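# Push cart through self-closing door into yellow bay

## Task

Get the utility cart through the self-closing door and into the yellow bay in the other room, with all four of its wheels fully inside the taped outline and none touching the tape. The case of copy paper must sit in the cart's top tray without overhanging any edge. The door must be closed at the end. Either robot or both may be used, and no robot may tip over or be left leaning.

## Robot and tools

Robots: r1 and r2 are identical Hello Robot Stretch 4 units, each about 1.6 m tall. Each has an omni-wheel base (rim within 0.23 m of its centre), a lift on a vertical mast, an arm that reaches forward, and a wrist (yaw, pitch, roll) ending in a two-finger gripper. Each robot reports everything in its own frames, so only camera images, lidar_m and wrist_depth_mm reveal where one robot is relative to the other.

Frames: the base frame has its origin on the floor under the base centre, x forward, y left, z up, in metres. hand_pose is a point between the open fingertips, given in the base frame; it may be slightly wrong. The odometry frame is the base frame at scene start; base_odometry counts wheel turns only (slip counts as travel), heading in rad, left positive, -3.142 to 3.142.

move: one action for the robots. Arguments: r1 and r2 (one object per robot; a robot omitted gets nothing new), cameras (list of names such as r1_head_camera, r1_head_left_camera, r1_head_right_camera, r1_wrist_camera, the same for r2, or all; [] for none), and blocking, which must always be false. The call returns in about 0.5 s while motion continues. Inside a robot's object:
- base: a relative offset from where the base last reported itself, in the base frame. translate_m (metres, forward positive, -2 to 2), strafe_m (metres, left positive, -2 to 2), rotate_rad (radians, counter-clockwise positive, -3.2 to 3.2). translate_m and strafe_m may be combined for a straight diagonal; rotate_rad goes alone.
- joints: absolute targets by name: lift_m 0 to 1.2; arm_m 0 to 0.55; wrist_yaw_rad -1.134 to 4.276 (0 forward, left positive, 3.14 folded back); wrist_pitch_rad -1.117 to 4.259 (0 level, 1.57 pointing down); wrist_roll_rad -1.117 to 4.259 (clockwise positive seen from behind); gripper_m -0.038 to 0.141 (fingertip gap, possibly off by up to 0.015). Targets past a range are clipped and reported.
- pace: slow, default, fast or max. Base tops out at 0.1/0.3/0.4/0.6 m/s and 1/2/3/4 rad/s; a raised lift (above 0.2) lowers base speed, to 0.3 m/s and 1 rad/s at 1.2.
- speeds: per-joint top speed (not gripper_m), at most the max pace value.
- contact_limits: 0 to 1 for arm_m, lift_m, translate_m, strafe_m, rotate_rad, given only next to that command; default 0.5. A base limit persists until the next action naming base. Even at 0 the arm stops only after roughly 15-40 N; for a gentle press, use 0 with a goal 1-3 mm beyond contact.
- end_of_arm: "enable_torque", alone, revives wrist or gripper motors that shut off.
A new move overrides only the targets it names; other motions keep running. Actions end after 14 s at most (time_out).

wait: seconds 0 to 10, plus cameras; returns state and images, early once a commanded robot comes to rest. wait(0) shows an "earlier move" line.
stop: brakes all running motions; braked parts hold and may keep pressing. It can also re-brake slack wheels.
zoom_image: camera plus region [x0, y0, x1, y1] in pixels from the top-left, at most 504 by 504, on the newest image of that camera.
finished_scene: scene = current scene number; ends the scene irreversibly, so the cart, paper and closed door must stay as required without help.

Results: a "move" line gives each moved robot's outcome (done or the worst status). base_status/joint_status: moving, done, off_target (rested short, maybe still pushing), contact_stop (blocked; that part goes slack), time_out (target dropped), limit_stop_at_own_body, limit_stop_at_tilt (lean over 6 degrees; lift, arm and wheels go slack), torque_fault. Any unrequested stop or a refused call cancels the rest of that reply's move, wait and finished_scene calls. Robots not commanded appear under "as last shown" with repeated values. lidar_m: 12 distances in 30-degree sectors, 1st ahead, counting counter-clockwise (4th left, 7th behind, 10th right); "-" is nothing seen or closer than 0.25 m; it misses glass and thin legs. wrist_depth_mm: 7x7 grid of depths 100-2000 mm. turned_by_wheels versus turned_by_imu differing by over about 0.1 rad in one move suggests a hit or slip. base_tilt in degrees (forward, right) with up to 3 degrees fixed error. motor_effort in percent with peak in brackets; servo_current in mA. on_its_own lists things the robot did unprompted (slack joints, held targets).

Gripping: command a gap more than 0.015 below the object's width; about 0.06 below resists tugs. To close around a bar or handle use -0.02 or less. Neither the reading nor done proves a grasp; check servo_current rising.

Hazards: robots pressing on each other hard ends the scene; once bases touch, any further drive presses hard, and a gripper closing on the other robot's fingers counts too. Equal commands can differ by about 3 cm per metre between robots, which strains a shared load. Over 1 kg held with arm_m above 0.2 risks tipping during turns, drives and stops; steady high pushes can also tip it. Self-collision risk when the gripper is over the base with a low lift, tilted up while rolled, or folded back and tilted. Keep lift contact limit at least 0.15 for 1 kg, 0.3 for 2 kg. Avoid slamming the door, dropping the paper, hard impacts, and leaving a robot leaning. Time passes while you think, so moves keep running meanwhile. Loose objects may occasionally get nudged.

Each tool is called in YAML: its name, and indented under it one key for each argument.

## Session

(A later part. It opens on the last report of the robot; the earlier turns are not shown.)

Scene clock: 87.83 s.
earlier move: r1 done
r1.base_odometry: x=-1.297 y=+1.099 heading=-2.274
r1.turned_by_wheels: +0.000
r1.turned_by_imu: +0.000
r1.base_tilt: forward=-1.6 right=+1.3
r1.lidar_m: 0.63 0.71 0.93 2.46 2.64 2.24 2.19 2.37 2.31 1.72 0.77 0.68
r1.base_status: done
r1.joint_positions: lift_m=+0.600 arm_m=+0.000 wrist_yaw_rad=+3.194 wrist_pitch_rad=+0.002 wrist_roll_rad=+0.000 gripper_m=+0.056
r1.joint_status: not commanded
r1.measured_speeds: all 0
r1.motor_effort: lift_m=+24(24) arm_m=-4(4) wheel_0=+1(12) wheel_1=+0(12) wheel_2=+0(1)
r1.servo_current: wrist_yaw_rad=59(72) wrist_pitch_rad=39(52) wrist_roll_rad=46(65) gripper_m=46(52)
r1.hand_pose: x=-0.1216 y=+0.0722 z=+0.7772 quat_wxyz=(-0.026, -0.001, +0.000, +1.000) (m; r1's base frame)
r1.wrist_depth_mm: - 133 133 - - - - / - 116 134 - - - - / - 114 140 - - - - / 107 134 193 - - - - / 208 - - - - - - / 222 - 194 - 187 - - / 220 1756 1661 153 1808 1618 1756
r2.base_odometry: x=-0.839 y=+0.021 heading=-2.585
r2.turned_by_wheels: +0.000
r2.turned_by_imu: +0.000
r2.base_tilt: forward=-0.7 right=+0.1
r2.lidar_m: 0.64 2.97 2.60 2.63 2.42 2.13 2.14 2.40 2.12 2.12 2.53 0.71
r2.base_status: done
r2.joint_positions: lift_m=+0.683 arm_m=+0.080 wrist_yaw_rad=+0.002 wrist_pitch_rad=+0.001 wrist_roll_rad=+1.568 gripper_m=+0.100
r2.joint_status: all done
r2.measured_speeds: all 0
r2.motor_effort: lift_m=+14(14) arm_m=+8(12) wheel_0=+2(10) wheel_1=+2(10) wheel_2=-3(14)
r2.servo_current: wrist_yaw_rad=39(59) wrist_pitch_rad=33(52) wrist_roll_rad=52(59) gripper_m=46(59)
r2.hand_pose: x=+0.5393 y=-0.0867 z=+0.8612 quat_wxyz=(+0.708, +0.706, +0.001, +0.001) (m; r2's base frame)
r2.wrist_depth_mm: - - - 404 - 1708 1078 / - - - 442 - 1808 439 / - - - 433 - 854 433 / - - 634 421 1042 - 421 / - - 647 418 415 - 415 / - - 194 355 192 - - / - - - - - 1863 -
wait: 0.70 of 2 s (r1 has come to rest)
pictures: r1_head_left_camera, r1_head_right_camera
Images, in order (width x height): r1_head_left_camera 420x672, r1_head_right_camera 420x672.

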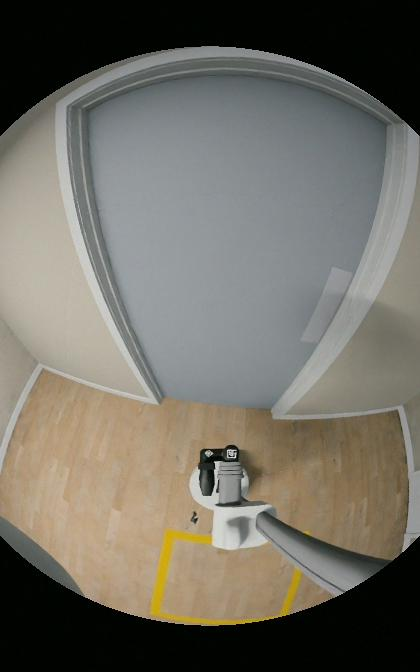

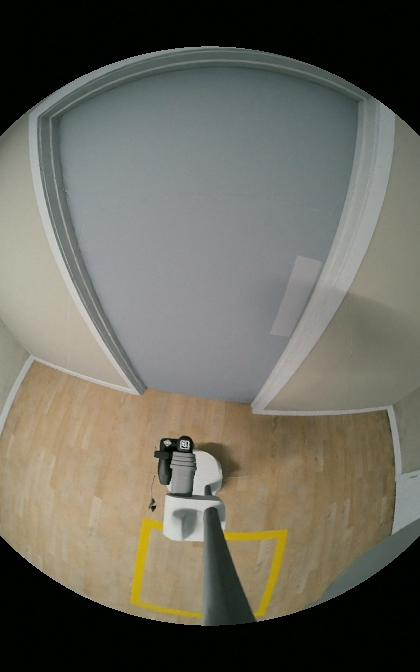

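move:
  blocking: false
  r1: {"base":{"rotate_rad":-1.57}}
  r2: {"base":{"translate_m":0.17,"strafe_m":0.025},"contact_limits":{"translate_m":0.3}}
  cameras: []

wait:
  seconds: 2
  cameras: ["r1_head_camera","r1_head_left_camera"]

wait:
  seconds: 2
  cameras: ["r2_wrist_camera","r2_head_camera"]

Scene clock: 104.10 s.
move: r1 moving; r2 moving
r1.base_odometry: x=-1.297 y=+1.099 heading=-2.527
r1.turned_by_wheels: -0.253
r1.turned_by_imu: -0.254
r1.base_tilt: forward=-1.6 right=+1.3
r1.lidar_m: 0.65 0.67 0.83 1.48 2.48 2.42 2.20 2.24 2.46 2.26 1.02 0.72
r1.base_status: rotate_rad moving
r1.joint_positions: lift_m=+0.600 arm_m=+0.000 wrist_yaw_rad=+3.194 wrist_pitch_rad=+0.002 wrist_roll_rad=+0.000 gripper_m=+0.056
r1.joint_status: not commanded
r1.measured_speeds: translate_m=+0.001 strafe_m=+0.000 rotate_rad=-0.975 lift_m=+0.000 arm_m=+0.000 wrist_yaw_rad=+0.000 wrist_pitch_rad=+0.000 wrist_roll_rad=+0.000
r1.motor_effort: lift_m=+24(24) arm_m=-4(4) wheel_0=+7(9) wheel_1=+5(8) wheel_2=+7(8)
r1.servo_current: wrist_yaw_rad=39(59) wrist_pitch_rad=46(46) wrist_roll_rad=46(65) gripper_m=39(52)
r1.hand_pose: x=-0.1216 y=+0.0722 z=+0.7772 quat_wxyz=(-0.026, -0.001, +0.000, +1.000) (m; r1's base frame)
r1.wrist_depth_mm: - 133 133 - - - - / - 116 133 - - - - / - 114 140 - - - - / 107 135 194 - - - - / 208 - - - - - - / 222 - 193 - 187 - - / 220 1756 1708 153 1808 1708 1863
r2.base_odometry: x=-0.863 y=+0.000 heading=-2.585
r2.turned_by_wheels: +0.000
r2.turned_by_imu: +0.001
r2.base_tilt: forward=-0.7 right=+0.0
r2.lidar_m: 0.60 2.97 2.55 2.59 2.45 2.16 2.17 2.40 2.11 2.13 2.53 0.68
r2.base_status: translate_m moving; strafe_m moving
r2.joint_positions: lift_m=+0.683 arm_m=+0.080 wrist_yaw_rad=+0.002 wrist_pitch_rad=+0.001 wrist_roll_rad=+1.568 gripper_m=+0.100
r2.joint_status: not commanded
r2.measured_speeds: translate_m=+0.121 strafe_m=+0.016 rotate_rad=+0.004 lift_m=+0.000 arm_m=+0.000 wrist_yaw_rad=+0.000 wrist_pitch_rad=+0.000 wrist_roll_rad=+0.000
r2.motor_effort: lift_m=+14(14) arm_m=+7(8) wheel_0=+3(10) wheel_1=+8(10) wheel_2=-12(13)
r2.servo_current: wrist_yaw_rad=46(59) wrist_pitch_rad=46(46) wrist_roll_rad=52(59) gripper_m=46(59)
r2.contact_limits: translate_m 0.3
r2.hand_pose: x=+0.5393 y=-0.0867 z=+0.8612 quat_wxyz=(+0.708, +0.706, +0.001, +0.001) (m; r2's base frame)
r2.wrist_depth_mm: - - - 404 424 427 424 / - - - 410 - 1708 413 / - - - 404 - 891 - / - - 609 394 1008 - - / - - 615 389 392 - - / - - 195 327 191 - - / - - - - - 1921 -
pictures: none
No camera images: "cameras" was empty.

Scene clock: 105.53 s.
earlier move: r1 moving; r2 done
r1.base_odometry: x=-1.297 y=+1.099 heading=+2.439
r1.turned_by_wheels: -1.317
r1.turned_by_imu: -1.325
r1.base_tilt: forward=-1.6 right=+1.2
r1.lidar_m: 1.66 0.77 0.67 0.66 0.71 0.95 2.44 2.69 2.24 2.19 2.38 2.25
r1.base_status: rotate_rad moving
r1.joint_positions: lift_m=+0.600 arm_m=+0.000 wrist_yaw_rad=+3.194 wrist_pitch_rad=+0.002 wrist_roll_rad=+0.000 gripper_m=+0.056
r1.joint_status: not commanded
r1.measured_speeds: all 0
r1.motor_effort: lift_m=+23(24) arm_m=-4(4) wheel_0=+2(10) wheel_1=+1(9) wheel_2=+1(8)
r1.servo_current: wrist_yaw_rad=59(59) wrist_pitch_rad=52(52) wrist_roll_rad=52(72) gripper_m=39(52)
r1.hand_pose: x=-0.1216 y=+0.0722 z=+0.7772 quat_wxyz=(-0.026, -0.001, +0.000, +1.000) (m; r1's base frame)
r1.wrist_depth_mm: - 135 - - - - - / - 123 146 - - - - / - 121 191 - - - - / 110 135 206 - - - - / 216 - - - - - - / - - 194 - 187 - - / 1756 1756 1708 153 1756 - -
r2.base_odometry: x=-0.970 y=-0.090 heading=-2.585
r2.turned_by_wheels: +0.000
r2.turned_by_imu: +0.000
r2.base_tilt: forward=-0.7 right=+0.0
r2.lidar_m: 0.48 2.93 2.53 2.55 2.59 2.26 2.29 2.48 2.20 2.20 2.63 0.53
r2.base_status: done
r2.joint_positions: lift_m=+0.683 arm_m=+0.080 wrist_yaw_rad=+0.002 wrist_pitch_rad=+0.001 wrist_roll_rad=+1.568 gripper_m=+0.100
r2.joint_status: not commanded
r2.measured_speeds: all 0
r2.motor_effort: lift_m=+14(14) arm_m=+7(8) wheel_0=+3(10) wheel_1=+3(10) wheel_2=-4(14)
r2.servo_current: wrist_yaw_rad=46(59) wrist_pitch_rad=39(52) wrist_roll_rad=46(59) gripper_m=52(59)
r2.contact_limits: translate_m 0.3
r2.hand_pose: x=+0.5393 y=-0.0867 z=+0.8612 quat_wxyz=(+0.708, +0.706, +0.001, +0.001) (m; r2's base frame)
r2.wrist_depth_mm: - - - 206 270 1661 1160 / - - - 201 262 1863 - / - - 462 198 257 842 - / - - 469 195 252 842 - / - - 477 190 249 842 - / - - 194 186 194 - - / - - 488 - 241 1756 -
wait: 1.43 of 2 s (r2 has come to rest)
pictures: r1_head_camera, r1_head_left_camera
Images, in order (width x height): r1_head_camera 420x560, r1_head_left_camera 420x672.

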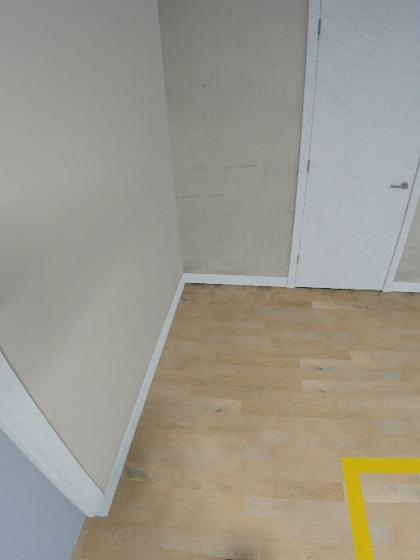

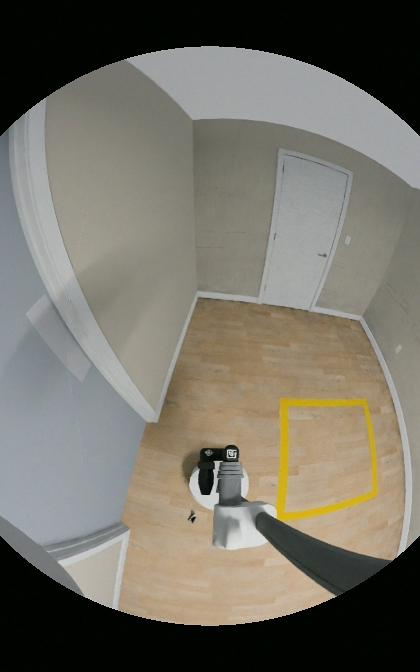

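Scene clock: 105.67 s.
earlier move: r1 done
r1.base_odometry: x=-1.297 y=+1.099 heading=+2.439
r1.turned_by_wheels: +0.000
r1.turned_by_imu: +0.000
r1.base_tilt: forward=-1.6 right=+1.3
r1.lidar_m: 1.66 0.77 0.67 0.65 0.73 0.97 2.45 2.69 2.21 2.20 2.36 2.27
r1.base_status: done
r1.joint_positions: lift_m=+0.600 arm_m=+0.000 wrist_yaw_rad=+3.194 wrist_pitch_rad=+0.002 wrist_roll_rad=+0.000 gripper_m=+0.056
r1.joint_status: not commanded
r1.measured_speeds: all 0
r1.motor_effort: lift_m=+23(24) arm_m=-4(4) wheel_0=+1(10) wheel_1=+0(9) wheel_2=+2(8)
r1.servo_current: wrist_yaw_rad=39(59) wrist_pitch_rad=39(52) wrist_roll_rad=46(72) gripper_m=39(52)
r1.hand_pose: x=-0.1216 y=+0.0722 z=+0.7772 quat_wxyz=(-0.026, -0.001, +0.000, +1.000) (m; r1's base frame)
r1.wrist_depth_mm: - 135 - - - - - / - 123 146 - - - - / - 121 192 - - - - / 110 135 207 - - - - / 216 - - - - - - / - - 193 - 187 - - / 1756 1756 1756 153 1808 - -
r2.base_odometry: x=-0.970 y=-0.090 heading=-2.585
r2.turned_by_wheels: +0.000
r2.turned_by_imu: +0.000
r2.base_tilt: forward=-0.7 right=+0.1
r2.lidar_m: 0.47 2.93 2.51 2.55 2.59 2.28 2.28 2.46 2.17 2.21 2.61 0.54
r2.base_status: done
r2.joint_positions: lift_m=+0.683 arm_m=+0.080 wrist_yaw_rad=+0.002 wrist_pitch_rad=+0.001 wrist_roll_rad=+1.568 gripper_m=+0.100
r2.joint_status: not commanded
r2.measured_speeds: all 0
r2.motor_effort: lift_m=+14(14) arm_m=+7(8) wheel_0=+3(10) wheel_1=+3(10) wheel_2=-3(14)
r2.servo_current: wrist_yaw_rad=46(59) wrist_pitch_rad=39(52) wrist_roll_rad=46(59) gripper_m=52(59)
r2.contact_limits: translate_m 0.3
r2.hand_pose: x=+0.5393 y=-0.0867 z=+0.8612 quat_wxyz=(+0.708, +0.706, +0.001, +0.001) (m; r2's base frame)
r2.wrist_depth_mm: - - - 206 268 1708 1182 / - - - 202 263 1863 - / - - 459 198 258 842 - / - - 469 194 253 842 - / - - 473 191 248 854 - / - - 195 186 194 - - / - - 488 - 241 1808 -
wait: 0.13 of 2 s (r1 has come to rest)
pictures: r2_head_camera, r2_wrist_camera
Images, in order (width x height): r2_head_camera 420x560, r2_wrist_camera 616x392.

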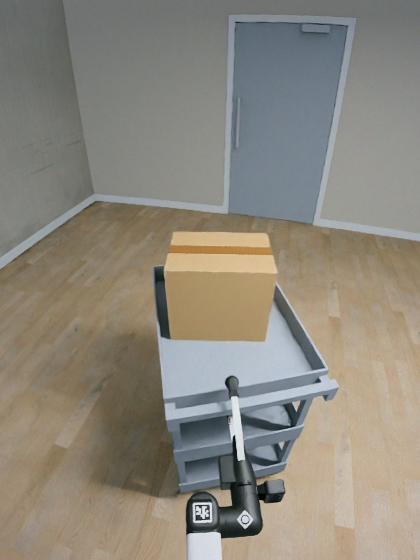

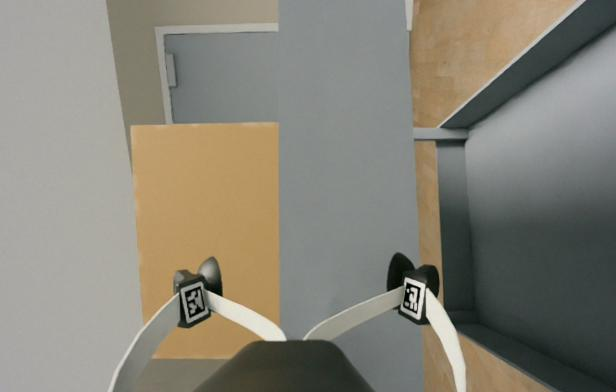

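move:
  blocking: false
  r1: {"base":{"strafe_m":0.38}}
  r2: {"base":{"translate_m":-0.04},"joints":{"lift_m":0.667}}
  cameras: []

wait:
  seconds: 3
  cameras: []

move:
  blocking: false
  r2: {"base":{"translate_m":0.07},"contact_limits":{"translate_m":0.2},"pace":"slow"}
  cameras: []

wait:
  seconds: 2
  cameras: ["r1_head_left_camera","r2_wrist_camera"]

Scene clock: 114.33 s.
move: r1 moving; r2 moving
r1.base_odometry: x=-1.320 y=+1.072 heading=+2.439
r1.turned_by_wheels: +0.000
r1.turned_by_imu: +0.000
r1.base_tilt: forward=-1.6 right=+1.3
r1.lidar_m: 1.57 0.70 0.61 0.61 0.68 0.91 2.46 2.67 2.28 2.23 2.42 2.29
r1.base_status: strafe_m moving
r1.joint_positions: lift_m=+0.600 arm_m=+0.000 wrist_yaw_rad=+3.194 wrist_pitch_rad=+0.002 wrist_roll_rad=+0.000 gripper_m=+0.056
r1.joint_status: not commanded
r1.measured_speeds: translate_m=+0.001 strafe_m=+0.140 rotate_rad=-0.003 lift_m=+0.000 arm_m=+0.000 wrist_yaw_rad=+0.000 wrist_pitch_rad=+0.000 wrist_roll_rad=+0.000
r1.motor_effort: lift_m=+23(23) arm_m=-4(4) wheel_0=-9(11) wheel_1=+8(9) wheel_2=+0(2)
r1.servo_current: wrist_yaw_rad=39(72) wrist_pitch_rad=46(46) wrist_roll_rad=65(65) gripper_m=46(46)
r1.hand_pose: x=-0.1216 y=+0.0722 z=+0.7772 quat_wxyz=(-0.026, -0.001, +0.000, +1.000) (m; r1's base frame)
r1.wrist_depth_mm: - 135 - - - - - / - 121 135 - - - - / - 123 177 - - - - / 110 135 212 - - - - / 216 - - - - - - / - - 193 - 187 - - / 1661 1708 1708 153 1863 - -
r2.base_odometry: x=-0.945 y=-0.075 heading=-2.586
r2.turned_by_wheels: +0.000
r2.turned_by_imu: +0.000
r2.base_tilt: forward=-0.7 right=+0.1
r2.lidar_m: 0.49 2.92 2.56 2.56 2.55 2.24 2.26 2.49 2.15 2.19 2.59 0.55
r2.base_status: translate_m moving
r2.joint_positions: lift_m=+0.667 arm_m=+0.080 wrist_yaw_rad=+0.002 wrist_pitch_rad=+0.001 wrist_roll_rad=+1.568 gripper_m=+0.100
r2.joint_status: lift_m moving
r2.measured_speeds: translate_m=-0.082 strafe_m=+0.000 rotate_rad=-0.004 lift_m=+0.000 arm_m=+0.000 wrist_yaw_rad=+0.000 wrist_pitch_rad=+0.000 wrist_roll_rad=+0.000
r2.motor_effort: lift_m=+14(15) arm_m=+7(8) wheel_0=-3(10) wheel_1=-3(8) wheel_2=+5(12)
r2.servo_current: wrist_yaw_rad=39(52) wrist_pitch_rad=39(46) wrist_roll_rad=46(59) gripper_m=52(52)
r2.hand_pose: x=+0.5393 y=-0.0867 z=+0.8452 quat_wxyz=(+0.708, +0.706, +0.001, +0.001) (m; r2's base frame)
r2.wrist_depth_mm: - - - 291 - 1661 - / - - - 287 - 1661 - / - - 492 281 891 866 - / - 500 496 277 279 878 - / - - 496 272 273 - - / - - 197 213 192 - - / - - - - - 1863 -
pictures: none
No camera images: "cameras" was empty.

Scene clock: 114.93 s.
earlier move: r1 moving; r2 done
r1.base_odometry: x=-1.410 y=+0.966 heading=+2.439
r1.turned_by_wheels: +0.000
r1.turned_by_imu: +0.001
r1.base_tilt: forward=-1.6 right=+1.2
r1.lidar_m: 1.21 0.58 0.49 0.47 0.53 0.70 2.43 2.65 2.42 2.37 2.56 2.31
r1.base_status: strafe_m moving
r1.joint_positions: lift_m=+0.600 arm_m=+0.000 wrist_yaw_rad=+3.194 wrist_pitch_rad=+0.002 wrist_roll_rad=+0.000 gripper_m=+0.056
r1.joint_status: not commanded
r1.measured_speeds: translate_m=+0.000 strafe_m=+0.303 rotate_rad=-0.002 lift_m=+0.000 arm_m=+0.000 wrist_yaw_rad=+0.000 wrist_pitch_rad=+0.000 wrist_roll_rad=+0.000
r1.motor_effort: lift_m=+23(23) arm_m=-4(4) wheel_0=-8(11) wheel_1=+8(11) wheel_2=+2(2)
r1.servo_current: wrist_yaw_rad=39(72) wrist_pitch_rad=39(46) wrist_roll_rad=65(65) gripper_m=39(46)
r1.hand_pose: x=-0.1216 y=+0.0722 z=+0.7772 quat_wxyz=(-0.026, -0.001, +0.000, +1.000) (m; r1's base frame)
r1.wrist_depth_mm: - 134 - - - - 627 / - 122 135 - - - 627 / - 124 160 - - - 621 / 108 135 212 - - - 627 / 214 - - - - - 634 / - - 194 - 187 - 634 / 1808 1808 1708 153 1863 - 634
r2.base_odometry: x=-0.936 y=-0.069 heading=-2.585
r2.turned_by_wheels: +0.000
r2.turned_by_imu: +0.000
r2.base_tilt: forward=-0.7 right=+0.1
r2.lidar_m: 0.50 2.92 2.55 2.55 2.56 2.24 2.26 2.47 2.16 2.18 2.59 0.57
r2.base_status: done
r2.joint_positions: lift_m=+0.667 arm_m=+0.080 wrist_yaw_rad=+0.002 wrist_pitch_rad=+0.001 wrist_roll_rad=+1.568 gripper_m=+0.100
r2.joint_status: all done
r2.measured_speeds: all 0
r2.motor_effort: lift_m=+14(15) arm_m=+7(8) wheel_0=-2(10) wheel_1=-3(8) wheel_2=+2(12)
r2.servo_current: wrist_yaw_rad=39(59) wrist_pitch_rad=46(46) wrist_roll_rad=52(59) gripper_m=46(52)
r2.hand_pose: x=+0.5393 y=-0.0867 z=+0.8452 quat_wxyz=(+0.708, +0.706, +0.001, +0.001) (m; r2's base frame)
r2.wrist_depth_mm: - - - 306 - 1708 - / - - - 301 - 1661 - / - - 504 297 904 854 - / - - 508 291 904 878 - / - - 512 287 289 878 - / - - 195 227 194 - - / - - - - - 1863 -
wait: 0.60 of 3 s (r2 has come to rest)
pictures: none
No camera images: "cameras" was empty.

Scene clock: 115.43 s.
earlier move: r1 moving
move: r2 moving
r1.base_odometry: x=-1.496 y=+0.864 heading=+2.439
r1.turned_by_wheels: +0.000
r1.turned_by_imu: +0.001
r1.base_tilt: forward=-1.6 right=+1.2
r1.lidar_m: 0.82 0.49 0.36 0.34 0.39 0.60 2.40 2.64 2.56 2.49 2.70 2.34
r1.base_status: strafe_m moving
r1.joint_positions: lift_m=+0.600 arm_m=+0.000 wrist_yaw_rad=+3.194 wrist_pitch_rad=+0.002 wrist_roll_rad=+0.000 gripper_m=+0.056
r1.joint_status: not commanded
r1.measured_speeds: translate_m=+0.001 strafe_m=+0.208 rotate_rad=-0.005 lift_m=+0.000 arm_m=+0.000 wrist_yaw_rad=+0.000 wrist_pitch_rad=+0.000 wrist_roll_rad=+0.000
r1.motor_effort: lift_m=+23(23) arm_m=-4(4) wheel_0=-1(7) wheel_1=-1(6) wheel_2=+1(2)
r1.servo_current: wrist_yaw_rad=52(65) wrist_pitch_rad=46(46) wrist_roll_rad=39(65) gripper_m=46(46)
r1.hand_pose: x=-0.1216 y=+0.0722 z=+0.7772 quat_wxyz=(-0.026, -0.001, +0.000, +1.000) (m; r1's base frame)
r1.wrist_depth_mm: - 135 - - - 627 525 / - 122 145 - - 627 544 / - 121 190 - - 627 544 / 110 136 205 - - 634 549 / 216 - - - - 627 549 / - - 193 - 188 634 549 / 1708 1708 1756 153 1708 621 544
r2.base_odometry: x=-0.946 y=-0.076 heading=-2.585
r2.turned_by_wheels: +0.000
r2.turned_by_imu: +0.000
r2.base_tilt: forward=-0.7 right=+0.1
r2.lidar_m: 0.50 2.91 2.55 2.55 2.55 2.21 2.24 2.46 2.15 2.20 2.60 0.56
r2.base_status: translate_m moving
r2.joint_positions: lift_m=+0.667 arm_m=+0.080 wrist_yaw_rad=+0.002 wrist_pitch_rad=+0.001 wrist_roll_rad=+1.568 gripper_m=+0.100
r2.joint_status: not commanded
r2.measured_speeds: translate_m=+0.048 strafe_m=+0.000 rotate_rad=-0.001 lift_m=+0.000 arm_m=+0.000 wrist_yaw_rad=+0.000 wrist_pitch_rad=+0.000 wrist_roll_rad=+0.000
r2.motor_effort: lift_m=+14(14) arm_m=+7(8) wheel_0=+7(10) wheel_1=+5(7) wheel_2=-8(9)
r2.servo_current: wrist_yaw_rad=46(52) wrist_pitch_rad=39(39) wrist_roll_rad=52(65) gripper_m=52(52)
r2.contact_limits: translate_m 0.2
r2.hand_pose: x=+0.5393 y=-0.0867 z=+0.8452 quat_wxyz=(+0.708, +0.706, +0.001, +0.001) (m; r2's base frame)
r2.wrist_depth_mm: - - - 297 - 1708 - / - - - 291 - 1708 - / - - 492 287 891 866 - / - - 500 282 878 878 - / - - 504 274 278 - - / - - 195 216 192 - - / - - - - - 1808 -
pictures: none
No camera images: "cameras" was empty.

Scene clock: 116.43 s.
earlier move: r1 done; r2 moving
r1.base_odometry: x=-1.542 y=+0.809 heading=+2.439
r1.turned_by_wheels: +0.000
r1.turned_by_imu: +0.000
r1.base_tilt: forward=-1.6 right=+1.2
r1.lidar_m: 0.63 0.37 0.29 0.27 0.31 0.47 1.67 2.63 2.62 2.58 2.80 2.35
r1.base_status: done
r1.joint_positions: lift_m=+0.600 arm_m=+0.000 wrist_yaw_rad=+3.194 wrist_pitch_rad=+0.002 wrist_roll_rad=+0.000 gripper_m=+0.056
r1.joint_status: not commanded
r1.measured_speeds: all 0
r1.motor_effort: lift_m=+23(23) arm_m=-4(4) wheel_0=-1(7) wheel_1=+0(6) wheel_2=+1(2)
r1.servo_current: wrist_yaw_rad=59(65) wrist_pitch_rad=33(46) wrist_roll_rad=46(65) gripper_m=39(52)
r1.hand_pose: x=-0.1216 y=+0.0722 z=+0.7772 quat_wxyz=(-0.026, -0.001, +0.000, +1.000) (m; r1's base frame)
r1.wrist_depth_mm: - 135 - - - 609 410 / - 123 146 - - 609 415 / - 121 192 - - 609 394 / 110 136 206 - - 621 397 / 216 - - - - 615 402 / - - 194 - 188 615 430 / 1708 1808 1808 153 1464 496 402
r2.base_odometry: x=-0.994 y=-0.105 heading=-2.585
r2.turned_by_wheels: +0.000
r2.turned_by_imu: +0.000
r2.base_tilt: forward=-0.7 right=+0.1
r2.lidar_m: 0.44 2.92 2.52 2.55 2.61 2.31 2.31 2.50 2.20 2.21 2.62 0.50
r2.base_status: translate_m moving
r2.joint_positions: lift_m=+0.667 arm_m=+0.080 wrist_yaw_rad=+0.001 wrist_pitch_rad=+0.001 wrist_roll_rad=+1.568 gripper_m=+0.100
r2.joint_status: not commanded
r2.measured_speeds: translate_m=+0.019 strafe_m=+0.000 rotate_rad=+0.001 lift_m=+0.000 arm_m=+0.000 wrist_yaw_rad=-0.003 wrist_pitch_rad=+0.000 wrist_roll_rad=+0.000
r2.motor_effort: lift_m=+14(14) arm_m=+8(8) wheel_0=+4(10) wheel_1=+5(8) wheel_2=-8(11)
r2.servo_current: wrist_yaw_rad=52(59) wrist_pitch_rad=39(46) wrist_roll_rad=39(65) gripper_m=52(59)
r2.contact_limits: translate_m 0.2
r2.hand_pose: x=+0.5391 y=-0.0872 z=+0.8452 quat_wxyz=(+0.708, +0.706, +0.001, +0.000) (m; r2's base frame)
r2.wrist_depth_mm: - - - 242 247 1661 - / - - - 238 240 1756 - / - 439 439 233 234 788 - / - 445 442 229 230 798 - / - 452 449 224 224 809 - / - 455 193 220 193 - - / - - 459 - - 1921 -
wait: 1.00 of 2 s (r1 has come to rest)
pictures: r1_head_left_camera, r2_wrist_camera
Images, in order (width x height): r1_head_left_camera 420x672, r2_wrist_camera 616x392.

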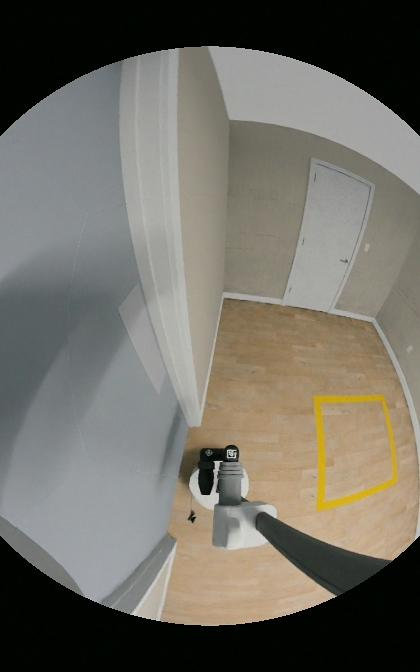

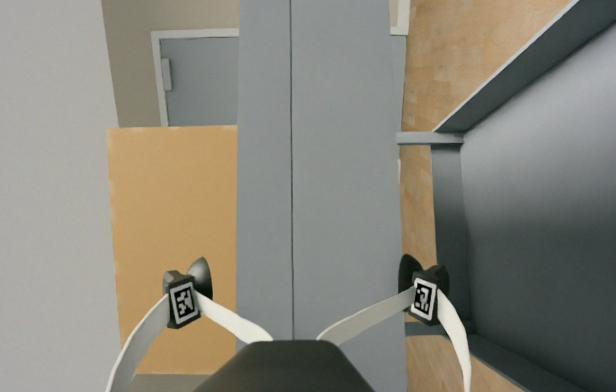

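move:
  blocking: false
  r1: {"base":{"strafe_m":0.5},"pace":"slow","contact_limits":{"strafe_m":0.8}}
  r2: {"joints":{"lift_m":0.657,"gripper_m":0.12}}
  cameras: []

wait:
  seconds: 1
  cameras: []

move:
  blocking: false
  r2: {"base":{"translate_m":0.06},"contact_limits":{"translate_m":0.15},"pace":"slow"}
  cameras: []

wait:
  seconds: 2
  cameras: ["r1_head_left_camera","r2_wrist_camera","r2_head_camera"]

Scene clock: 124.60 s.
earlier move: r2 done
move: r1 moving; r2 moving
r1.base_odometry: x=-1.552 y=+0.798 heading=+2.439
r1.turned_by_wheels: +0.000
r1.turned_by_imu: -0.001
r1.base_tilt: forward=-1.6 right=+1.3
r1.lidar_m: 0.57 0.38 0.27 0.26 0.31 0.48 1.51 2.60 2.65 2.60 2.82 2.36
r1.base_status: strafe_m moving
r1.joint_positions: lift_m=+0.600 arm_m=+0.000 wrist_yaw_rad=+3.194 wrist_pitch_rad=+0.002 wrist_roll_rad=+0.000 gripper_m=+0.056
r1.joint_status: not commanded
r1.measured_speeds: translate_m=+0.001 strafe_m=+0.056 rotate_rad=-0.003 lift_m=+0.000 arm_m=+0.000 wrist_yaw_rad=+0.000 wrist_pitch_rad=+0.000 wrist_roll_rad=+0.000
r1.motor_effort: lift_m=+23(23) arm_m=-4(4) wheel_0=-8(8) wheel_1=+7(8) wheel_2=+0(1)
r1.servo_current: wrist_yaw_rad=59(65) wrist_pitch_rad=46(46) wrist_roll_rad=52(65) gripper_m=46(46)
r1.contact_limits: strafe_m 0.8
r1.hand_pose: x=-0.1216 y=+0.0722 z=+0.7772 quat_wxyz=(-0.026, -0.001, +0.000, +1.000) (m; r1's base frame)
r1.wrist_depth_mm: - 135 - - - 580 382 / - 123 146 - - 597 387 / - 121 191 - - 597 394 / 110 135 206 - - 615 397 / 216 - - - 668 609 402 / - - 193 - 187 615 399 / 1708 1756 1708 153 654 466 397
r2.base_odometry: x=-0.995 y=-0.106 heading=-2.585
r2.turned_by_wheels: +0.000
r2.turned_by_imu: +0.001
r2.base_tilt: forward=-0.7 right=+0.1
r2.lidar_m: 0.44 2.88 2.52 2.54 2.60 2.29 2.31 2.50 2.20 2.21 2.62 0.51
r2.base_status: done
r2.joint_positions: lift_m=+0.657 arm_m=+0.080 wrist_yaw_rad=+0.000 wrist_pitch_rad=+0.001 wrist_roll_rad=+1.568 gripper_m=+0.114
r2.joint_status: lift_m moving; gripper_m moving
r2.measured_speeds: all 0
r2.motor_effort: lift_m=+12(15) arm_m=+7(7) wheel_0=+4(4) wheel_1=+5(5) wheel_2=-8(8)
r2.servo_current: wrist_yaw_rad=33(59) wrist_pitch_rad=39(39) wrist_roll_rad=46(52) gripper_m=72(104)
r2.contact_limits: translate_m 0.2
r2.hand_pose: x=+0.5391 y=-0.0873 z=+0.8353 quat_wxyz=(+0.708, +0.706, +0.000, +0.000) (m; r2's base frame)
r2.wrist_depth_mm: - - - 240 243 1661 - / - - - 236 237 1708 - / - 442 439 230 230 831 - / - 445 442 225 227 820 - / - 449 445 222 222 768 - / - 455 162 218 191 - - / - - 462 - - 1708 -
pictures: none
No camera images: "cameras" was empty.

Scene clock: 125.13 s.
earlier move: r1 moving; r2 done
r1.base_odometry: x=-1.581 y=+0.763 heading=+2.439
r1.turned_by_wheels: +0.000
r1.turned_by_imu: +0.000
r1.base_tilt: forward=-1.6 right=+1.3
r1.lidar_m: 0.47 0.31 0.25 0.25 0.25 0.40 1.20 2.64 2.70 2.63 2.86 2.35
r1.base_status: strafe_m moving
r1.joint_positions: lift_m=+0.600 arm_m=+0.000 wrist_yaw_rad=+3.194 wrist_pitch_rad=+0.002 wrist_roll_rad=+0.000 gripper_m=+0.056
r1.joint_status: not commanded
r1.measured_speeds: translate_m=+0.001 strafe_m=+0.099 rotate_rad=-0.005 lift_m=+0.000 arm_m=+0.000 wrist_yaw_rad=+0.000 wrist_pitch_rad=+0.000 wrist_roll_rad=+0.000
r1.motor_effort: lift_m=+23(23) arm_m=-4(4) wheel_0=-5(8) wheel_1=+5(8) wheel_2=-1(1)
r1.servo_current: wrist_yaw_rad=39(78) wrist_pitch_rad=39(52) wrist_roll_rad=59(65) gripper_m=46(46)
r1.contact_limits: strafe_m 0.8
r1.hand_pose: x=-0.1216 y=+0.0722 z=+0.7772 quat_wxyz=(-0.026, -0.001, +0.000, +1.000) (m; r1's base frame)
r1.wrist_depth_mm: - 135 - - 634 455 281 / - 123 146 - 634 455 303 / - 121 191 - 640 466 289 / 111 135 206 - 647 469 307 / 216 - - - 634 469 289 / - - 193 - 188 477 290 / 1708 1756 1756 154 640 359 309
r2.base_odometry: x=-0.995 y=-0.106 heading=-2.585
r2.turned_by_wheels: +0.000
r2.turned_by_imu: +0.000
r2.base_tilt: forward=-0.7 right=+0.1
r2.lidar_m: 0.45 2.89 2.51 2.53 2.63 2.26 2.30 2.51 2.18 2.20 2.61 0.50
r2.base_status: done
r2.joint_positions: lift_m=+0.657 arm_m=+0.080 wrist_yaw_rad=+0.000 wrist_pitch_rad=+0.001 wrist_roll_rad=+1.568 gripper_m=+0.120
r2.joint_status: all done
r2.measured_speeds: all 0
r2.motor_effort: lift_m=+13(15) arm_m=+7(8) wheel_0=+4(4) wheel_1=+5(5) wheel_2=-8(8)
r2.servo_current: wrist_yaw_rad=46(59) wrist_pitch_rad=39(46) wrist_roll_rad=46(59) gripper_m=46(104)
r2.contact_limits: translate_m 0.2
r2.hand_pose: x=+0.5391 y=-0.0873 z=+0.8353 quat_wxyz=(+0.708, +0.706, +0.000, +0.000) (m; r2's base frame)
r2.wrist_depth_mm: - - - 241 - 1708 - / - - - 235 237 1708 - / - 439 439 229 230 809 - / - 442 442 226 227 831 - / - 455 449 222 221 - - / - 459 161 217 195 - - / - - 459 - - 1921 -
wait: 0.53 of 1 s (r2 has come to rest)
pictures: none
No camera images: "cameras" was empty.

Scene clock: 125.63 s.
earlier move: r1 moving
move: r2 moving
r1.base_odometry: x=-1.613 y=+0.726 heading=+2.439
r1.turned_by_wheels: -0.001
r1.turned_by_imu: -0.001
r1.base_tilt: forward=-1.6 right=+1.2
r1.lidar_m: 0.46 0.27 0.25 - 0.25 0.33 2.39 2.63 2.71 2.70 2.88 2.36
r1.base_status: strafe_m moving
r1.joint_positions: lift_m=+0.600 arm_m=+0.000 wrist_yaw_rad=+3.194 wrist_pitch_rad=+0.002 wrist_roll_rad=+0.000 gripper_m=+0.056
r1.joint_status: not commanded
r1.measured_speeds: translate_m=+0.000 strafe_m=+0.077 rotate_rad=-0.020 lift_m=+0.000 arm_m=+0.000 wrist_yaw_rad=+0.000 wrist_pitch_rad=+0.000 wrist_roll_rad=+0.000
r1.motor_effort: lift_m=+23(23) arm_m=-4(4) wheel_0=-11(11) wheel_1=+9(9) wheel_2=-1(2)
r1.servo_current: wrist_yaw_rad=65(65) wrist_pitch_rad=33(46) wrist_roll_rad=52(59) gripper_m=39(46)
r1.contact_limits: strafe_m 0.8
r1.hand_pose: x=-0.1216 y=+0.0722 z=+0.7772 quat_wxyz=(-0.026, -0.001, +0.000, +1.000) (m; r1's base frame)
r1.wrist_depth_mm: - 135 - - 634 306 202 / - 124 147 - 627 310 205 / - 121 192 - 640 314 207 / 111 136 206 - 640 319 209 / 216 - - - 621 319 210 / - - 194 - 187 320 210 / 1756 1708 1708 154 615 243 209
r2.base_odometry: x=-1.006 y=-0.113 heading=-2.585
r2.turned_by_wheels: +0.000
r2.turned_by_imu: +0.000
r2.base_tilt: forward=-0.7 right=+0.0
r2.lidar_m: 0.44 2.89 2.53 2.53 2.63 2.31 2.32 2.49 2.19 2.18 2.63 0.48
r2.base_status: translate_m moving
r2.joint_positions: lift_m=+0.657 arm_m=+0.080 wrist_yaw_rad=-0.002 wrist_pitch_rad=+0.001 wrist_roll_rad=+1.568 gripper_m=+0.120
r2.joint_status: not commanded
r2.measured_speeds: translate_m=+0.049 strafe_m=+0.001 rotate_rad=+0.001 lift_m=+0.000 arm_m=+0.000 wrist_yaw_rad=-0.012 wrist_pitch_rad=+0.000 wrist_roll_rad=+0.001
r2.motor_effort: lift_m=+13(13) arm_m=+7(8) wheel_0=+7(10) wheel_1=+9(9) wheel_2=-15(15)
r2.servo_current: wrist_yaw_rad=39(52) wrist_pitch_rad=39(46) wrist_roll_rad=52(52) gripper_m=52(52)
r2.contact_limits: translate_m 0.15
r2.hand_pose: x=+0.5389 y=-0.0879 z=+0.8353 quat_wxyz=(+0.708, +0.706, +0.000, -0.001) (m; r2's base frame)
r2.wrist_depth_mm: - - - 232 235 1708 1229 / - - - 228 229 1708 - / - 430 427 223 224 820 - / - 436 430 217 219 820 - / - 442 442 213 214 - - / - 449 153 210 193 - - / - 455 449 - - 1863 -
pictures: none
No camera images: "cameras" was empty.

Scene clock: 126.37 s.
earlier move: r1 moving; r2 contact_stop
r1.base_odometry: x=-1.661 y=+0.670 heading=+2.438
r1.turned_by_wheels: +0.000
r1.turned_by_imu: -0.004
r1.base_tilt: forward=-1.6 right=+1.3
r1.lidar_m: 0.45 0.29 0.25 - 0.25 0.26 0.54 2.63 2.80 2.75 2.96 2.37
r1.base_status: strafe_m moving
r1.joint_positions: lift_m=+0.600 arm_m=+0.000 wrist_yaw_rad=+3.194 wrist_pitch_rad=+0.002 wrist_roll_rad=+0.000 gripper_m=+0.056
r1.joint_status: not commanded
r1.measured_speeds: translate_m=+0.001 strafe_m=+0.099 rotate_rad=-0.008 lift_m=+0.000 arm_m=+0.000 wrist_yaw_rad=+0.000 wrist_pitch_rad=+0.000 wrist_roll_rad=+0.000
r1.motor_effort: lift_m=+23(23) arm_m=-4(4) wheel_0=-25(25) wheel_1=+12(20) wheel_2=+2(2)
r1.servo_current: wrist_yaw_rad=26(65) wrist_pitch_rad=39(46) wrist_roll_rad=52(59) gripper_m=39(46)
r1.contact_limits: strafe_m 0.8
r1.hand_pose: x=-0.1216 y=+0.0722 z=+0.7772 quat_wxyz=(-0.026, -0.001, +0.000, +1.000) (m; r1's base frame)
r1.wrist_depth_mm: - 134 133 - 569 290 191 / - 117 133 - 585 271 195 / - 115 140 - 597 273 196 / 108 135 188 - 609 277 198 / 208 - - - 615 279 198 / 223 - 193 - 187 279 198 / 220 1756 1708 143 466 224 198
r2.base_odometry: x=-1.024 y=-0.124 heading=-2.597
r2.turned_by_wheels: -0.011
r2.turned_by_imu: -0.011
r2.base_tilt: forward=-0.7 right=+0.1
r2.lidar_m: 0.42 2.90 2.53 2.53 2.66 2.34 2.33 2.50 2.21 2.21 2.62 0.50
r2.base_status: translate_m contact_stop (by the wheels' count: +0.034 of +0.060)
r2.joint_positions: lift_m=+0.657 arm_m=+0.080 wrist_yaw_rad=-0.006 wrist_pitch_rad=+0.000 wrist_roll_rad=+1.569 gripper_m=+0.120
r2.joint_status: not commanded
r2.measured_speeds: all 0
r2.on_its_own: the wheels are slack since a contact_stop
r2.motor_effort: lift_m=+13(13) arm_m=+7(8) wheel_0=+0(11) wheel_1=+0(9) wheel_2=+0(20)
r2.servo_current: wrist_yaw_rad=52(65) wrist_pitch_rad=39(46) wrist_roll_rad=39(59) gripper_m=46(59)
r2.contact_limits: translate_m 0.15
r2.hand_pose: x=+0.5385 y=-0.0892 z=+0.8356 quat_wxyz=(+0.708, +0.706, -0.002, -0.002) (m; r2's base frame)
r2.wrist_depth_mm: - - - 244 - 1708 1229 / - - - 236 239 1808 - / - - 439 231 232 809 - / - 445 436 224 227 820 - / - 449 445 220 220 - - / - 445 159 215 196 - - / - 455 455 - - 1921 -
wait: 0.73 of 2 s (r2 has come to rest)
pictures: r1_head_left_camera, r2_head_camera, r2_wrist_camera
Images, in order (width x height): r1_head_left_camera 420x672, r2_head_camera 420x560, r2_wrist_camera 616x392.

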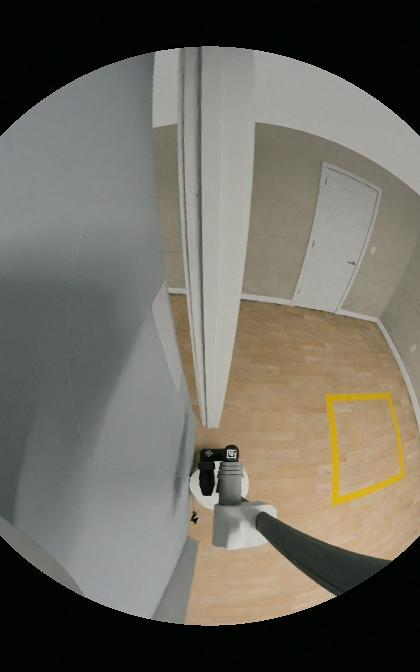

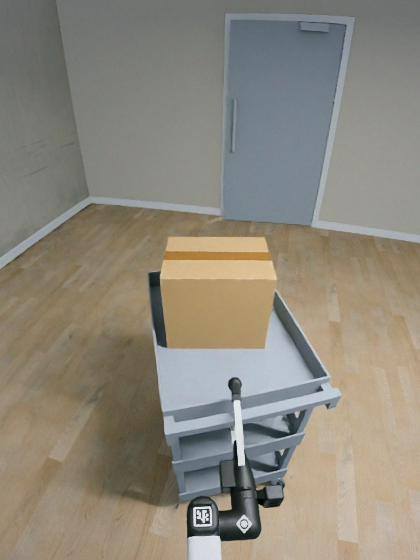

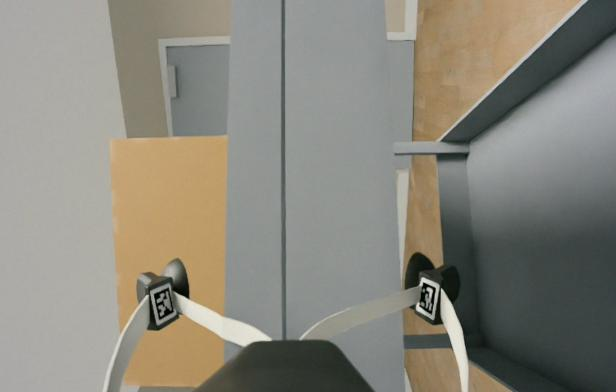

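move:
  blocking: false
  r2: {"joints":{"gripper_m":-0.03}}
  cameras: []

wait:
  seconds: 2
  cameras: ["r1_head_left_camera","r2_wrist_camera","r2_head_camera"]

Scene clock: 131.37 s.
earlier move: r1 done
move: r2 moving
r1.base_odometry: x=-1.865 y=+0.428 heading=+2.440
r1.turned_by_wheels: +0.002
r1.turned_by_imu: +0.003
r1.base_tilt: forward=-1.6 right=+1.3
r1.lidar_m: 0.91 2.53 0.33 0.25 - 0.25 0.26 0.53 3.11 3.07 3.01 0.49
r1.base_status: done
r1.joint_positions: lift_m=+0.600 arm_m=+0.000 wrist_yaw_rad=+3.194 wrist_pitch_rad=+0.002 wrist_roll_rad=+0.000 gripper_m=+0.056
r1.joint_status: not commanded
r1.measured_speeds: all 0
r1.motor_effort: lift_m=+23(23) arm_m=-4(4) wheel_0=-16(16) wheel_1=+14(15) wheel_2=+9(9)
r1.servo_current: wrist_yaw_rad=52(65) wrist_pitch_rad=39(46) wrist_roll_rad=52(65) gripper_m=46(46)
r1.contact_limits: strafe_m 0.8
r1.hand_pose: x=-0.1216 y=+0.0722 z=+0.7772 quat_wxyz=(-0.026, -0.001, +0.000, +1.000) (m; r1's base frame)
r1.wrist_depth_mm: - 134 433 355 268 214 186 / - 118 134 357 271 220 187 / - 115 146 343 271 217 189 / 108 135 197 359 271 216 189 / 209 - 544 364 273 211 189 / 224 - 196 366 191 219 190 / 221 1756 521 143 266 206 190
r2.base_odometry: x=-1.024 y=-0.124 heading=-2.597
r2.turned_by_wheels: +0.000
r2.turned_by_imu: +0.001
r2.base_tilt: forward=-0.7 right=+0.1
r2.lidar_m: 0.42 2.91 2.54 2.53 2.66 2.34 2.35 2.52 2.20 2.21 2.62 0.51
r2.base_status: not commanded
r2.joint_positions: lift_m=+0.657 arm_m=+0.080 wrist_yaw_rad=-0.006 wrist_pitch_rad=+0.000 wrist_roll_rad=+1.569 gripper_m=+0.106
r2.joint_status: gripper_m moving
r2.measured_speeds: all 0
r2.on_its_own: the wheels are slack since a contact_stop
r2.motor_effort: lift_m=+13(13) arm_m=+7(8) wheel_0=+0(0) wheel_1=+0(0) wheel_2=+0(0)
r2.servo_current: wrist_yaw_rad=46(65) wrist_pitch_rad=39(46) wrist_roll_rad=52(59) gripper_m=130(130)
r2.contact_limits: translate_m 0.15
r2.hand_pose: x=+0.5386 y=-0.0892 z=+0.8356 quat_wxyz=(+0.708, +0.706, -0.002, -0.002) (m; r2's base frame)
r2.wrist_depth_mm: - - - 243 - 1661 1205 / - - - 236 238 1808 - / - - 433 229 231 820 - / - 442 439 224 225 831 - / - 449 220 220 219 - - / - 449 159 214 192 - - / - 452 449 - - - -
pictures: none
No camera images: "cameras" was empty.

Scene clock: 133.23 s.
earlier move: r2 done
r1.base_odometry: x=-1.865 y=+0.428 heading=+2.440
r1.turned_by_wheels: +0.000
r1.turned_by_imu: +0.000
r1.base_tilt: forward=-1.6 right=+1.3
r1.lidar_m: 0.92 2.52 0.34 0.25 - 0.25 0.27 0.52 3.14 3.05 3.01 0.49
r1.base_status: done
r1.joint_positions: lift_m=+0.600 arm_m=+0.000 wrist_yaw_rad=+3.194 wrist_pitch_rad=+0.002 wrist_roll_rad=+0.000 gripper_m=+0.056
r1.joint_status: not commanded
r1.measured_speeds: all 0
r1.motor_effort: lift_m=+23(23) arm_m=-4(4) wheel_0=-15(16) wheel_1=+14(15) wheel_2=+9(9)
r1.servo_current: wrist_yaw_rad=52(72) wrist_pitch_rad=39(52) wrist_roll_rad=39(65) gripper_m=46(52)
r1.contact_limits: strafe_m 0.8
r1.hand_pose: x=-0.1216 y=+0.0722 z=+0.7772 quat_wxyz=(-0.026, -0.001, +0.000, +1.000) (m; r1's base frame)
r1.wrist_depth_mm: - 134 436 355 267 214 186 / - 118 133 355 270 222 187 / - 115 146 343 271 217 189 / 108 134 196 357 272 217 189 / 209 - 544 362 272 213 189 / 224 - 195 368 191 219 190 / 221 1756 521 143 266 208 190
r2.base_odometry: x=-1.024 y=-0.124 heading=-2.597
r2.turned_by_wheels: +0.000
r2.turned_by_imu: +0.000
r2.base_tilt: forward=-0.7 right=+0.1
r2.lidar_m: 0.42 2.89 2.52 2.52 2.67 2.35 2.34 2.47 2.21 2.20 2.64 0.50
r2.base_status: not commanded
r2.joint_positions: lift_m=+0.657 arm_m=+0.080 wrist_yaw_rad=-0.002 wrist_pitch_rad=+0.001 wrist_roll_rad=+1.569 gripper_m=-0.027
r2.joint_status: all done
r2.measured_speeds: all 0
r2.on_its_own: the wheels are slack since a contact_stop
r2.motor_effort: lift_m=+14(15) arm_m=+4(8) wheel_0=+0(1) wheel_1=+0(1) wheel_2=+0(0)
r2.servo_current: wrist_yaw_rad=46(65) wrist_pitch_rad=46(46) wrist_roll_rad=52(59) gripper_m=247(494)
r2.contact_limits: translate_m 0.15
r2.hand_pose: x=+0.5391 y=-0.0880 z=+0.8351 quat_wxyz=(+0.708, +0.706, +0.000, -0.001) (m; r2's base frame)
r2.wrist_depth_mm: - - 172 235 - 1661 - / - - 167 229 - 1708 - / - 430 164 224 831 778 - / - 433 160 220 820 - - / - 436 156 215 216 798 - / - 439 153 211 190 159 - / - 449 151 - - 1808 -
wait: 1.87 of 2 s (r2 has come to rest)
pictures: r1_head_left_camera, r2_head_camera, r2_wrist_camera
Images, in order (width x height): r1_head_left_camera 420x672, r2_head_camera 420x560, r2_wrist_camera 616x392.

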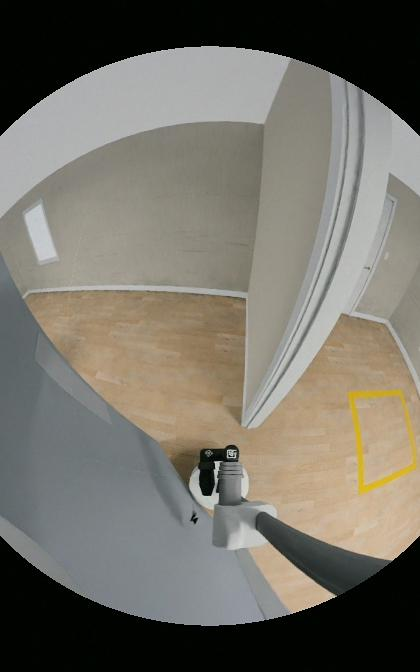

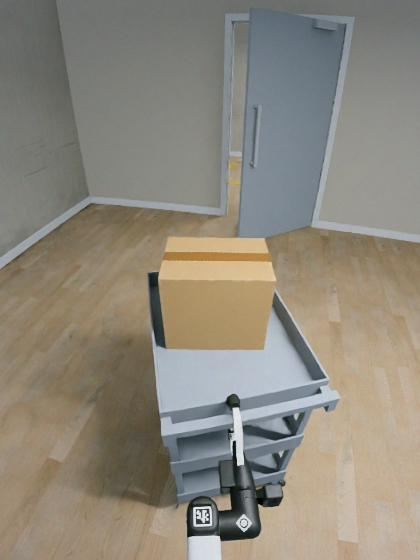

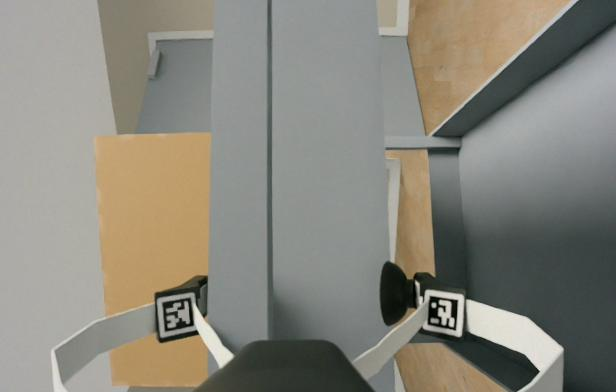

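move:
  blocking: false
  r1: {"base":{"strafe_m":0.55},"pace":"slow","contact_limits":{"strafe_m":0.9}}
  cameras: []

wait:
  seconds: 7
  cameras: ["r1_head_left_camera","r2_head_camera"]

Scene clock: 139.40 s.
move: r1 moving
r1.base_odometry: x=-1.874 y=+0.417 heading=+2.440
r1.turned_by_wheels: +0.000
r1.turned_by_imu: +0.000
r1.base_tilt: forward=-1.6 right=+1.3
r1.lidar_m: 0.99 2.57 0.34 0.25 - 0.25 0.27 0.51 3.15 3.09 2.99 0.50
r1.base_status: strafe_m moving
r1.joint_positions: lift_m=+0.600 arm_m=+0.000 wrist_yaw_rad=+3.194 wrist_pitch_rad=+0.002 wrist_roll_rad=+0.000 gripper_m=+0.056
r1.joint_status: not commanded
r1.measured_speeds: translate_m=+0.000 strafe_m=+0.056 rotate_rad=-0.001 lift_m=+0.000 arm_m=+0.000 wrist_yaw_rad=+0.000 wrist_pitch_rad=+0.000 wrist_roll_rad=+0.000
r1.motor_effort: lift_m=+23(23) arm_m=-4(4) wheel_0=-22(22) wheel_1=+20(22) wheel_2=+10(11)
r1.servo_current: wrist_yaw_rad=46(65) wrist_pitch_rad=46(46) wrist_roll_rad=52(59) gripper_m=39(46)
r1.contact_limits: strafe_m 0.9
r1.hand_pose: x=-0.1216 y=+0.0722 z=+0.7772 quat_wxyz=(-0.026, -0.001, +0.000, +1.000) (m; r1's base frame)
r1.wrist_depth_mm: - 134 424 349 266 214 188 / - 118 134 349 267 221 189 / - 115 146 342 268 223 189 / 108 135 196 353 271 216 190 / 208 - 525 359 272 213 190 / 224 - 195 359 191 218 191 / 221 668 500 143 265 207 191
r2: as last shown
r2.turned_by_imu: +0.001
r2.base_tilt: forward=-0.6 right=+0.1
r2.lidar_m: 0.44 2.91 2.52 2.51 2.66 2.33 2.33 2.53 2.19 2.21 2.63 0.49
r2.on_its_own: the wheels are slack since a contact_stop
r2.motor_effort: lift_m=+15(15) arm_m=+4(4) wheel_0=+0(1) wheel_1=+0(0) wheel_2=+0(0)
r2.servo_current: wrist_yaw_rad=52(59) wrist_pitch_rad=39(46) wrist_roll_rad=46(52) gripper_m=247(254)
r2.contact_limits: translate_m 0.15
r2.wrist_depth_mm: - - 172 235 - 1618 - / - - 167 229 - 1756 - / - 424 163 224 831 768 - / - 433 160 219 820 - - / - 436 157 214 216 809 - / - 442 153 211 190 159 - / - 449 151 - - 1808 -
pictures: none
No camera images: "cameras" was empty.

Scene clock: 145.53 s.
earlier move: r1 done
r1.base_odometry: x=-2.220 y=+0.008 heading=+2.440
r1.turned_by_wheels: +0.000
r1.turned_by_imu: +0.356
r1.base_tilt: forward=-1.5 right=+1.3
r1.lidar_m: 2.58 3.37 1.74 0.25 0.25 - 0.25 0.34 3.47 3.56 0.82 1.70
r1.base_status: done
r1.joint_positions: lift_m=+0.600 arm_m=+0.000 wrist_yaw_rad=+3.194 wrist_pitch_rad=+0.002 wrist_roll_rad=+0.000 gripper_m=+0.056
r1.joint_status: not commanded
r1.measured_speeds: all 0
r1.motor_effort: lift_m=+23(23) arm_m=-4(4) wheel_0=-8(22) wheel_1=+6(22) wheel_2=+5(11)
r1.servo_current: wrist_yaw_rad=46(65) wrist_pitch_rad=39(52) wrist_roll_rad=59(72) gripper_m=39(52)
r1.contact_limits: strafe_m 0.9
r1.hand_pose: x=-0.1216 y=+0.0722 z=+0.7772 quat_wxyz=(-0.026, -0.001, +0.000, +1.000) (m; r1's base frame)
r1.wrist_depth_mm: - 134 347 300 257 221 201 / - 122 138 303 256 223 202 / - 124 156 303 256 223 202 / 108 135 211 306 258 224 204 / 138 469 373 307 257 224 204 / 220 492 195 309 191 224 204 / 218 455 370 143 255 216 205
r2.base_odometry: x=-1.024 y=-0.124 heading=-2.597
r2.turned_by_wheels: +0.000
r2.turned_by_imu: +0.001
r2.base_tilt: forward=-0.7 right=+0.0
r2.lidar_m: 0.42 2.89 2.53 2.48 2.67 2.35 2.33 2.52 2.18 2.21 2.64 0.48
r2.base_status: not commanded
r2.joint_positions: lift_m=+0.657 arm_m=+0.080 wrist_yaw_rad=-0.002 wrist_pitch_rad=+0.001 wrist_roll_rad=+1.569 gripper_m=-0.027
r2.joint_status: not commanded
r2.measured_speeds: all 0
r2.on_its_own: the wheels are slack since a contact_stop
r2.motor_effort: lift_m=+15(15) arm_m=+4(5) wheel_0=+0(1) wheel_1=+0(1) wheel_2=+0(1)
r2.servo_current: wrist_yaw_rad=39(65) wrist_pitch_rad=39(52) wrist_roll_rad=46(65) gripper_m=254(260)
r2.contact_limits: translate_m 0.15
r2.hand_pose: x=+0.5391 y=-0.0880 z=+0.8351 quat_wxyz=(+0.708, +0.706, +0.000, -0.001) (m; r2's base frame)
r2.wrist_depth_mm: - - 171 235 - 1618 - / - - 167 229 - 1708 - / - 430 163 224 820 768 - / - 433 160 220 809 - - / - 442 157 216 216 809 - / - 439 153 211 191 159 - / - 445 151 - - 1808 -
wait: 6.13 of 7 s (r1 has come to rest)
pictures: r1_head_left_camera, r2_head_camera
Images, in order (width x height): r1_head_left_camera 420x672, r2_head_camera 420x560.

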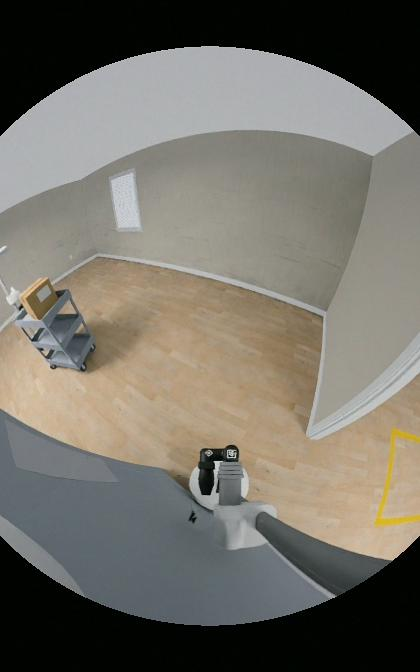

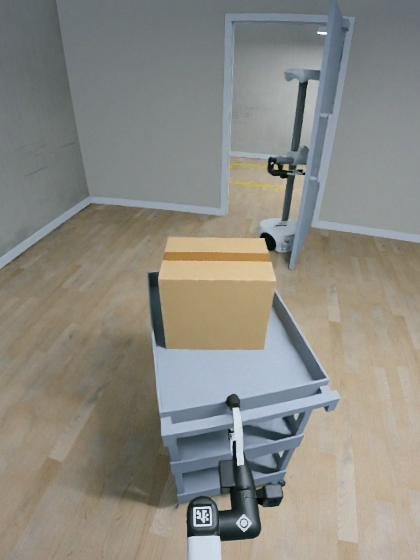

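wait:
  seconds: 0
  cameras: ["r2_head_camera","r1_head_left_camera","r1_head_camera","r1_head_right_camera"]

Scene clock: 169.07 s.
r1.base_odometry: x=-2.220 y=+0.008 heading=+2.440
r1.turned_by_wheels: +0.000
r1.turned_by_imu: -0.002
r1.base_tilt: forward=-1.5 right=+1.3
r1.lidar_m: 2.57 3.36 1.74 0.25 0.25 - 0.25 0.33 3.48 3.55 0.82 1.72
r1.base_status: done
r1.joint_positions: lift_m=+0.600 arm_m=+0.000 wrist_yaw_rad=+3.194 wrist_pitch_rad=+0.002 wrist_roll_rad=+0.000 gripper_m=+0.056
r1.joint_status: not commanded
r1.measured_speeds: all 0
r1.motor_effort: lift_m=+23(23) arm_m=-4(4) wheel_0=-8(22) wheel_1=+6(22) wheel_2=+5(11)
r1.servo_current: wrist_yaw_rad=59(65) wrist_pitch_rad=46(52) wrist_roll_rad=52(72) gripper_m=39(52)
r1.contact_limits: strafe_m 0.9
r1.hand_pose: x=-0.1216 y=+0.0722 z=+0.7772 quat_wxyz=(-0.026, -0.001, +0.000, +1.000) (m; r1's base frame)
r1.wrist_depth_mm: - 135 345 301 255 220 200 / - 121 138 303 256 223 202 / - 125 156 304 257 223 202 / 107 135 209 304 258 224 204 / 137 466 375 307 260 224 204 / 221 488 196 307 190 224 204 / 219 459 368 143 256 217 204
r2.base_odometry: x=-1.024 y=-0.124 heading=-2.597
r2.turned_by_wheels: +0.000
r2.turned_by_imu: +0.003
r2.base_tilt: forward=-0.7 right=+0.0
r2.lidar_m: 0.42 2.91 2.52 2.51 2.68 2.34 2.32 2.51 2.20 2.20 2.64 0.50
r2.base_status: not commanded
r2.joint_positions: lift_m=+0.657 arm_m=+0.080 wrist_yaw_rad=-0.002 wrist_pitch_rad=+0.001 wrist_roll_rad=+1.569 gripper_m=-0.027
r2.joint_status: not commanded
r2.measured_speeds: all 0
r2.on_its_own: the wheels are slack since a contact_stop
r2.motor_effort: lift_m=+14(15) arm_m=+4(5) wheel_0=+0(1) wheel_1=+0(1) wheel_2=+0(1)
r2.servo_current: wrist_yaw_rad=52(65) wrist_pitch_rad=39(52) wrist_roll_rad=46(65) gripper_m=254(260)
r2.contact_limits: translate_m 0.15
r2.hand_pose: x=+0.5391 y=-0.0880 z=+0.8351 quat_wxyz=(+0.708, +0.706, +0.000, -0.001) (m; r2's base frame)
r2.wrist_depth_mm: - - 171 235 - 1618 - / - - 167 229 - 1756 - / - 430 164 225 831 768 - / - 433 160 220 820 - - / - 436 156 215 216 809 - / - 439 153 211 190 159 - / - 449 151 - - 1808 -
pictures: r1_head_camera, r1_head_left_camera, r1_head_right_camera, r2_head_camera
Images, in order (width x height): r1_head_camera 420x560, r1_head_left_camera 420x672, r1_head_right_camera 420x672, r2_head_camera 420x560.

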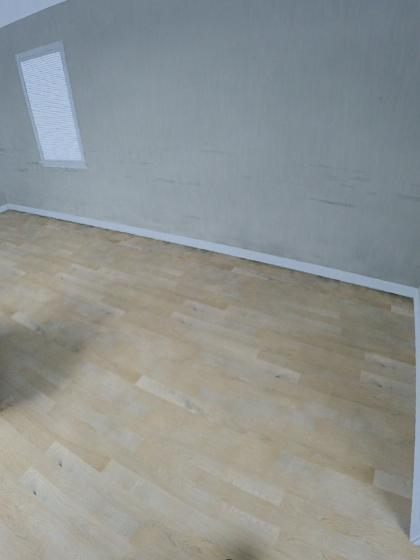

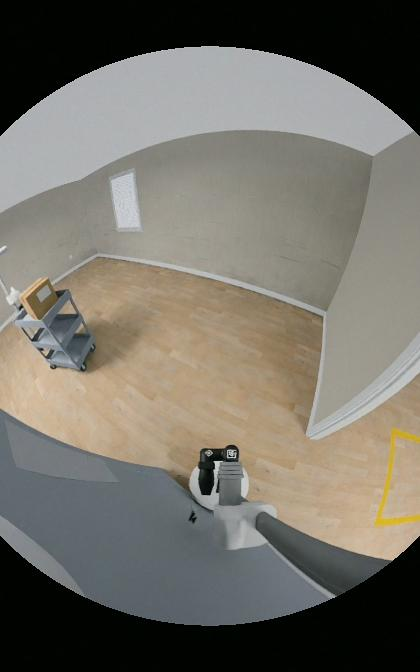

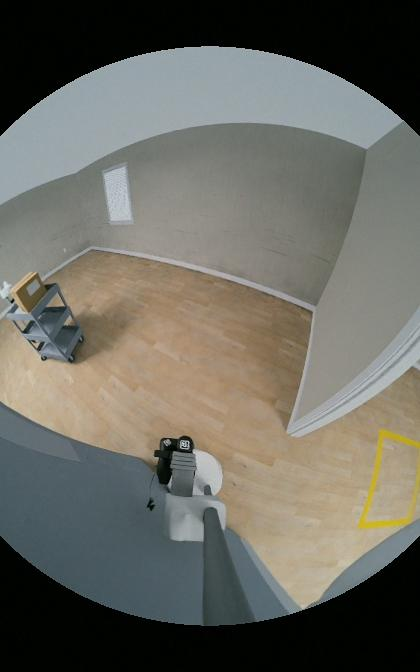

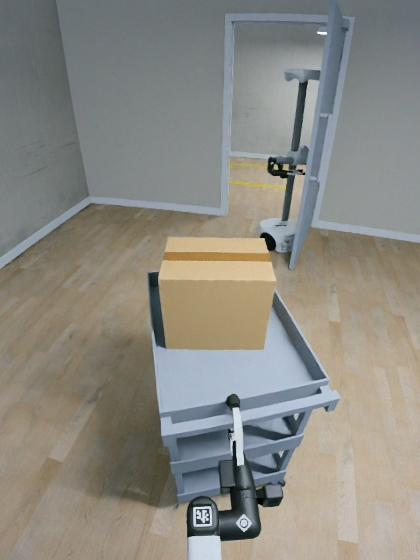

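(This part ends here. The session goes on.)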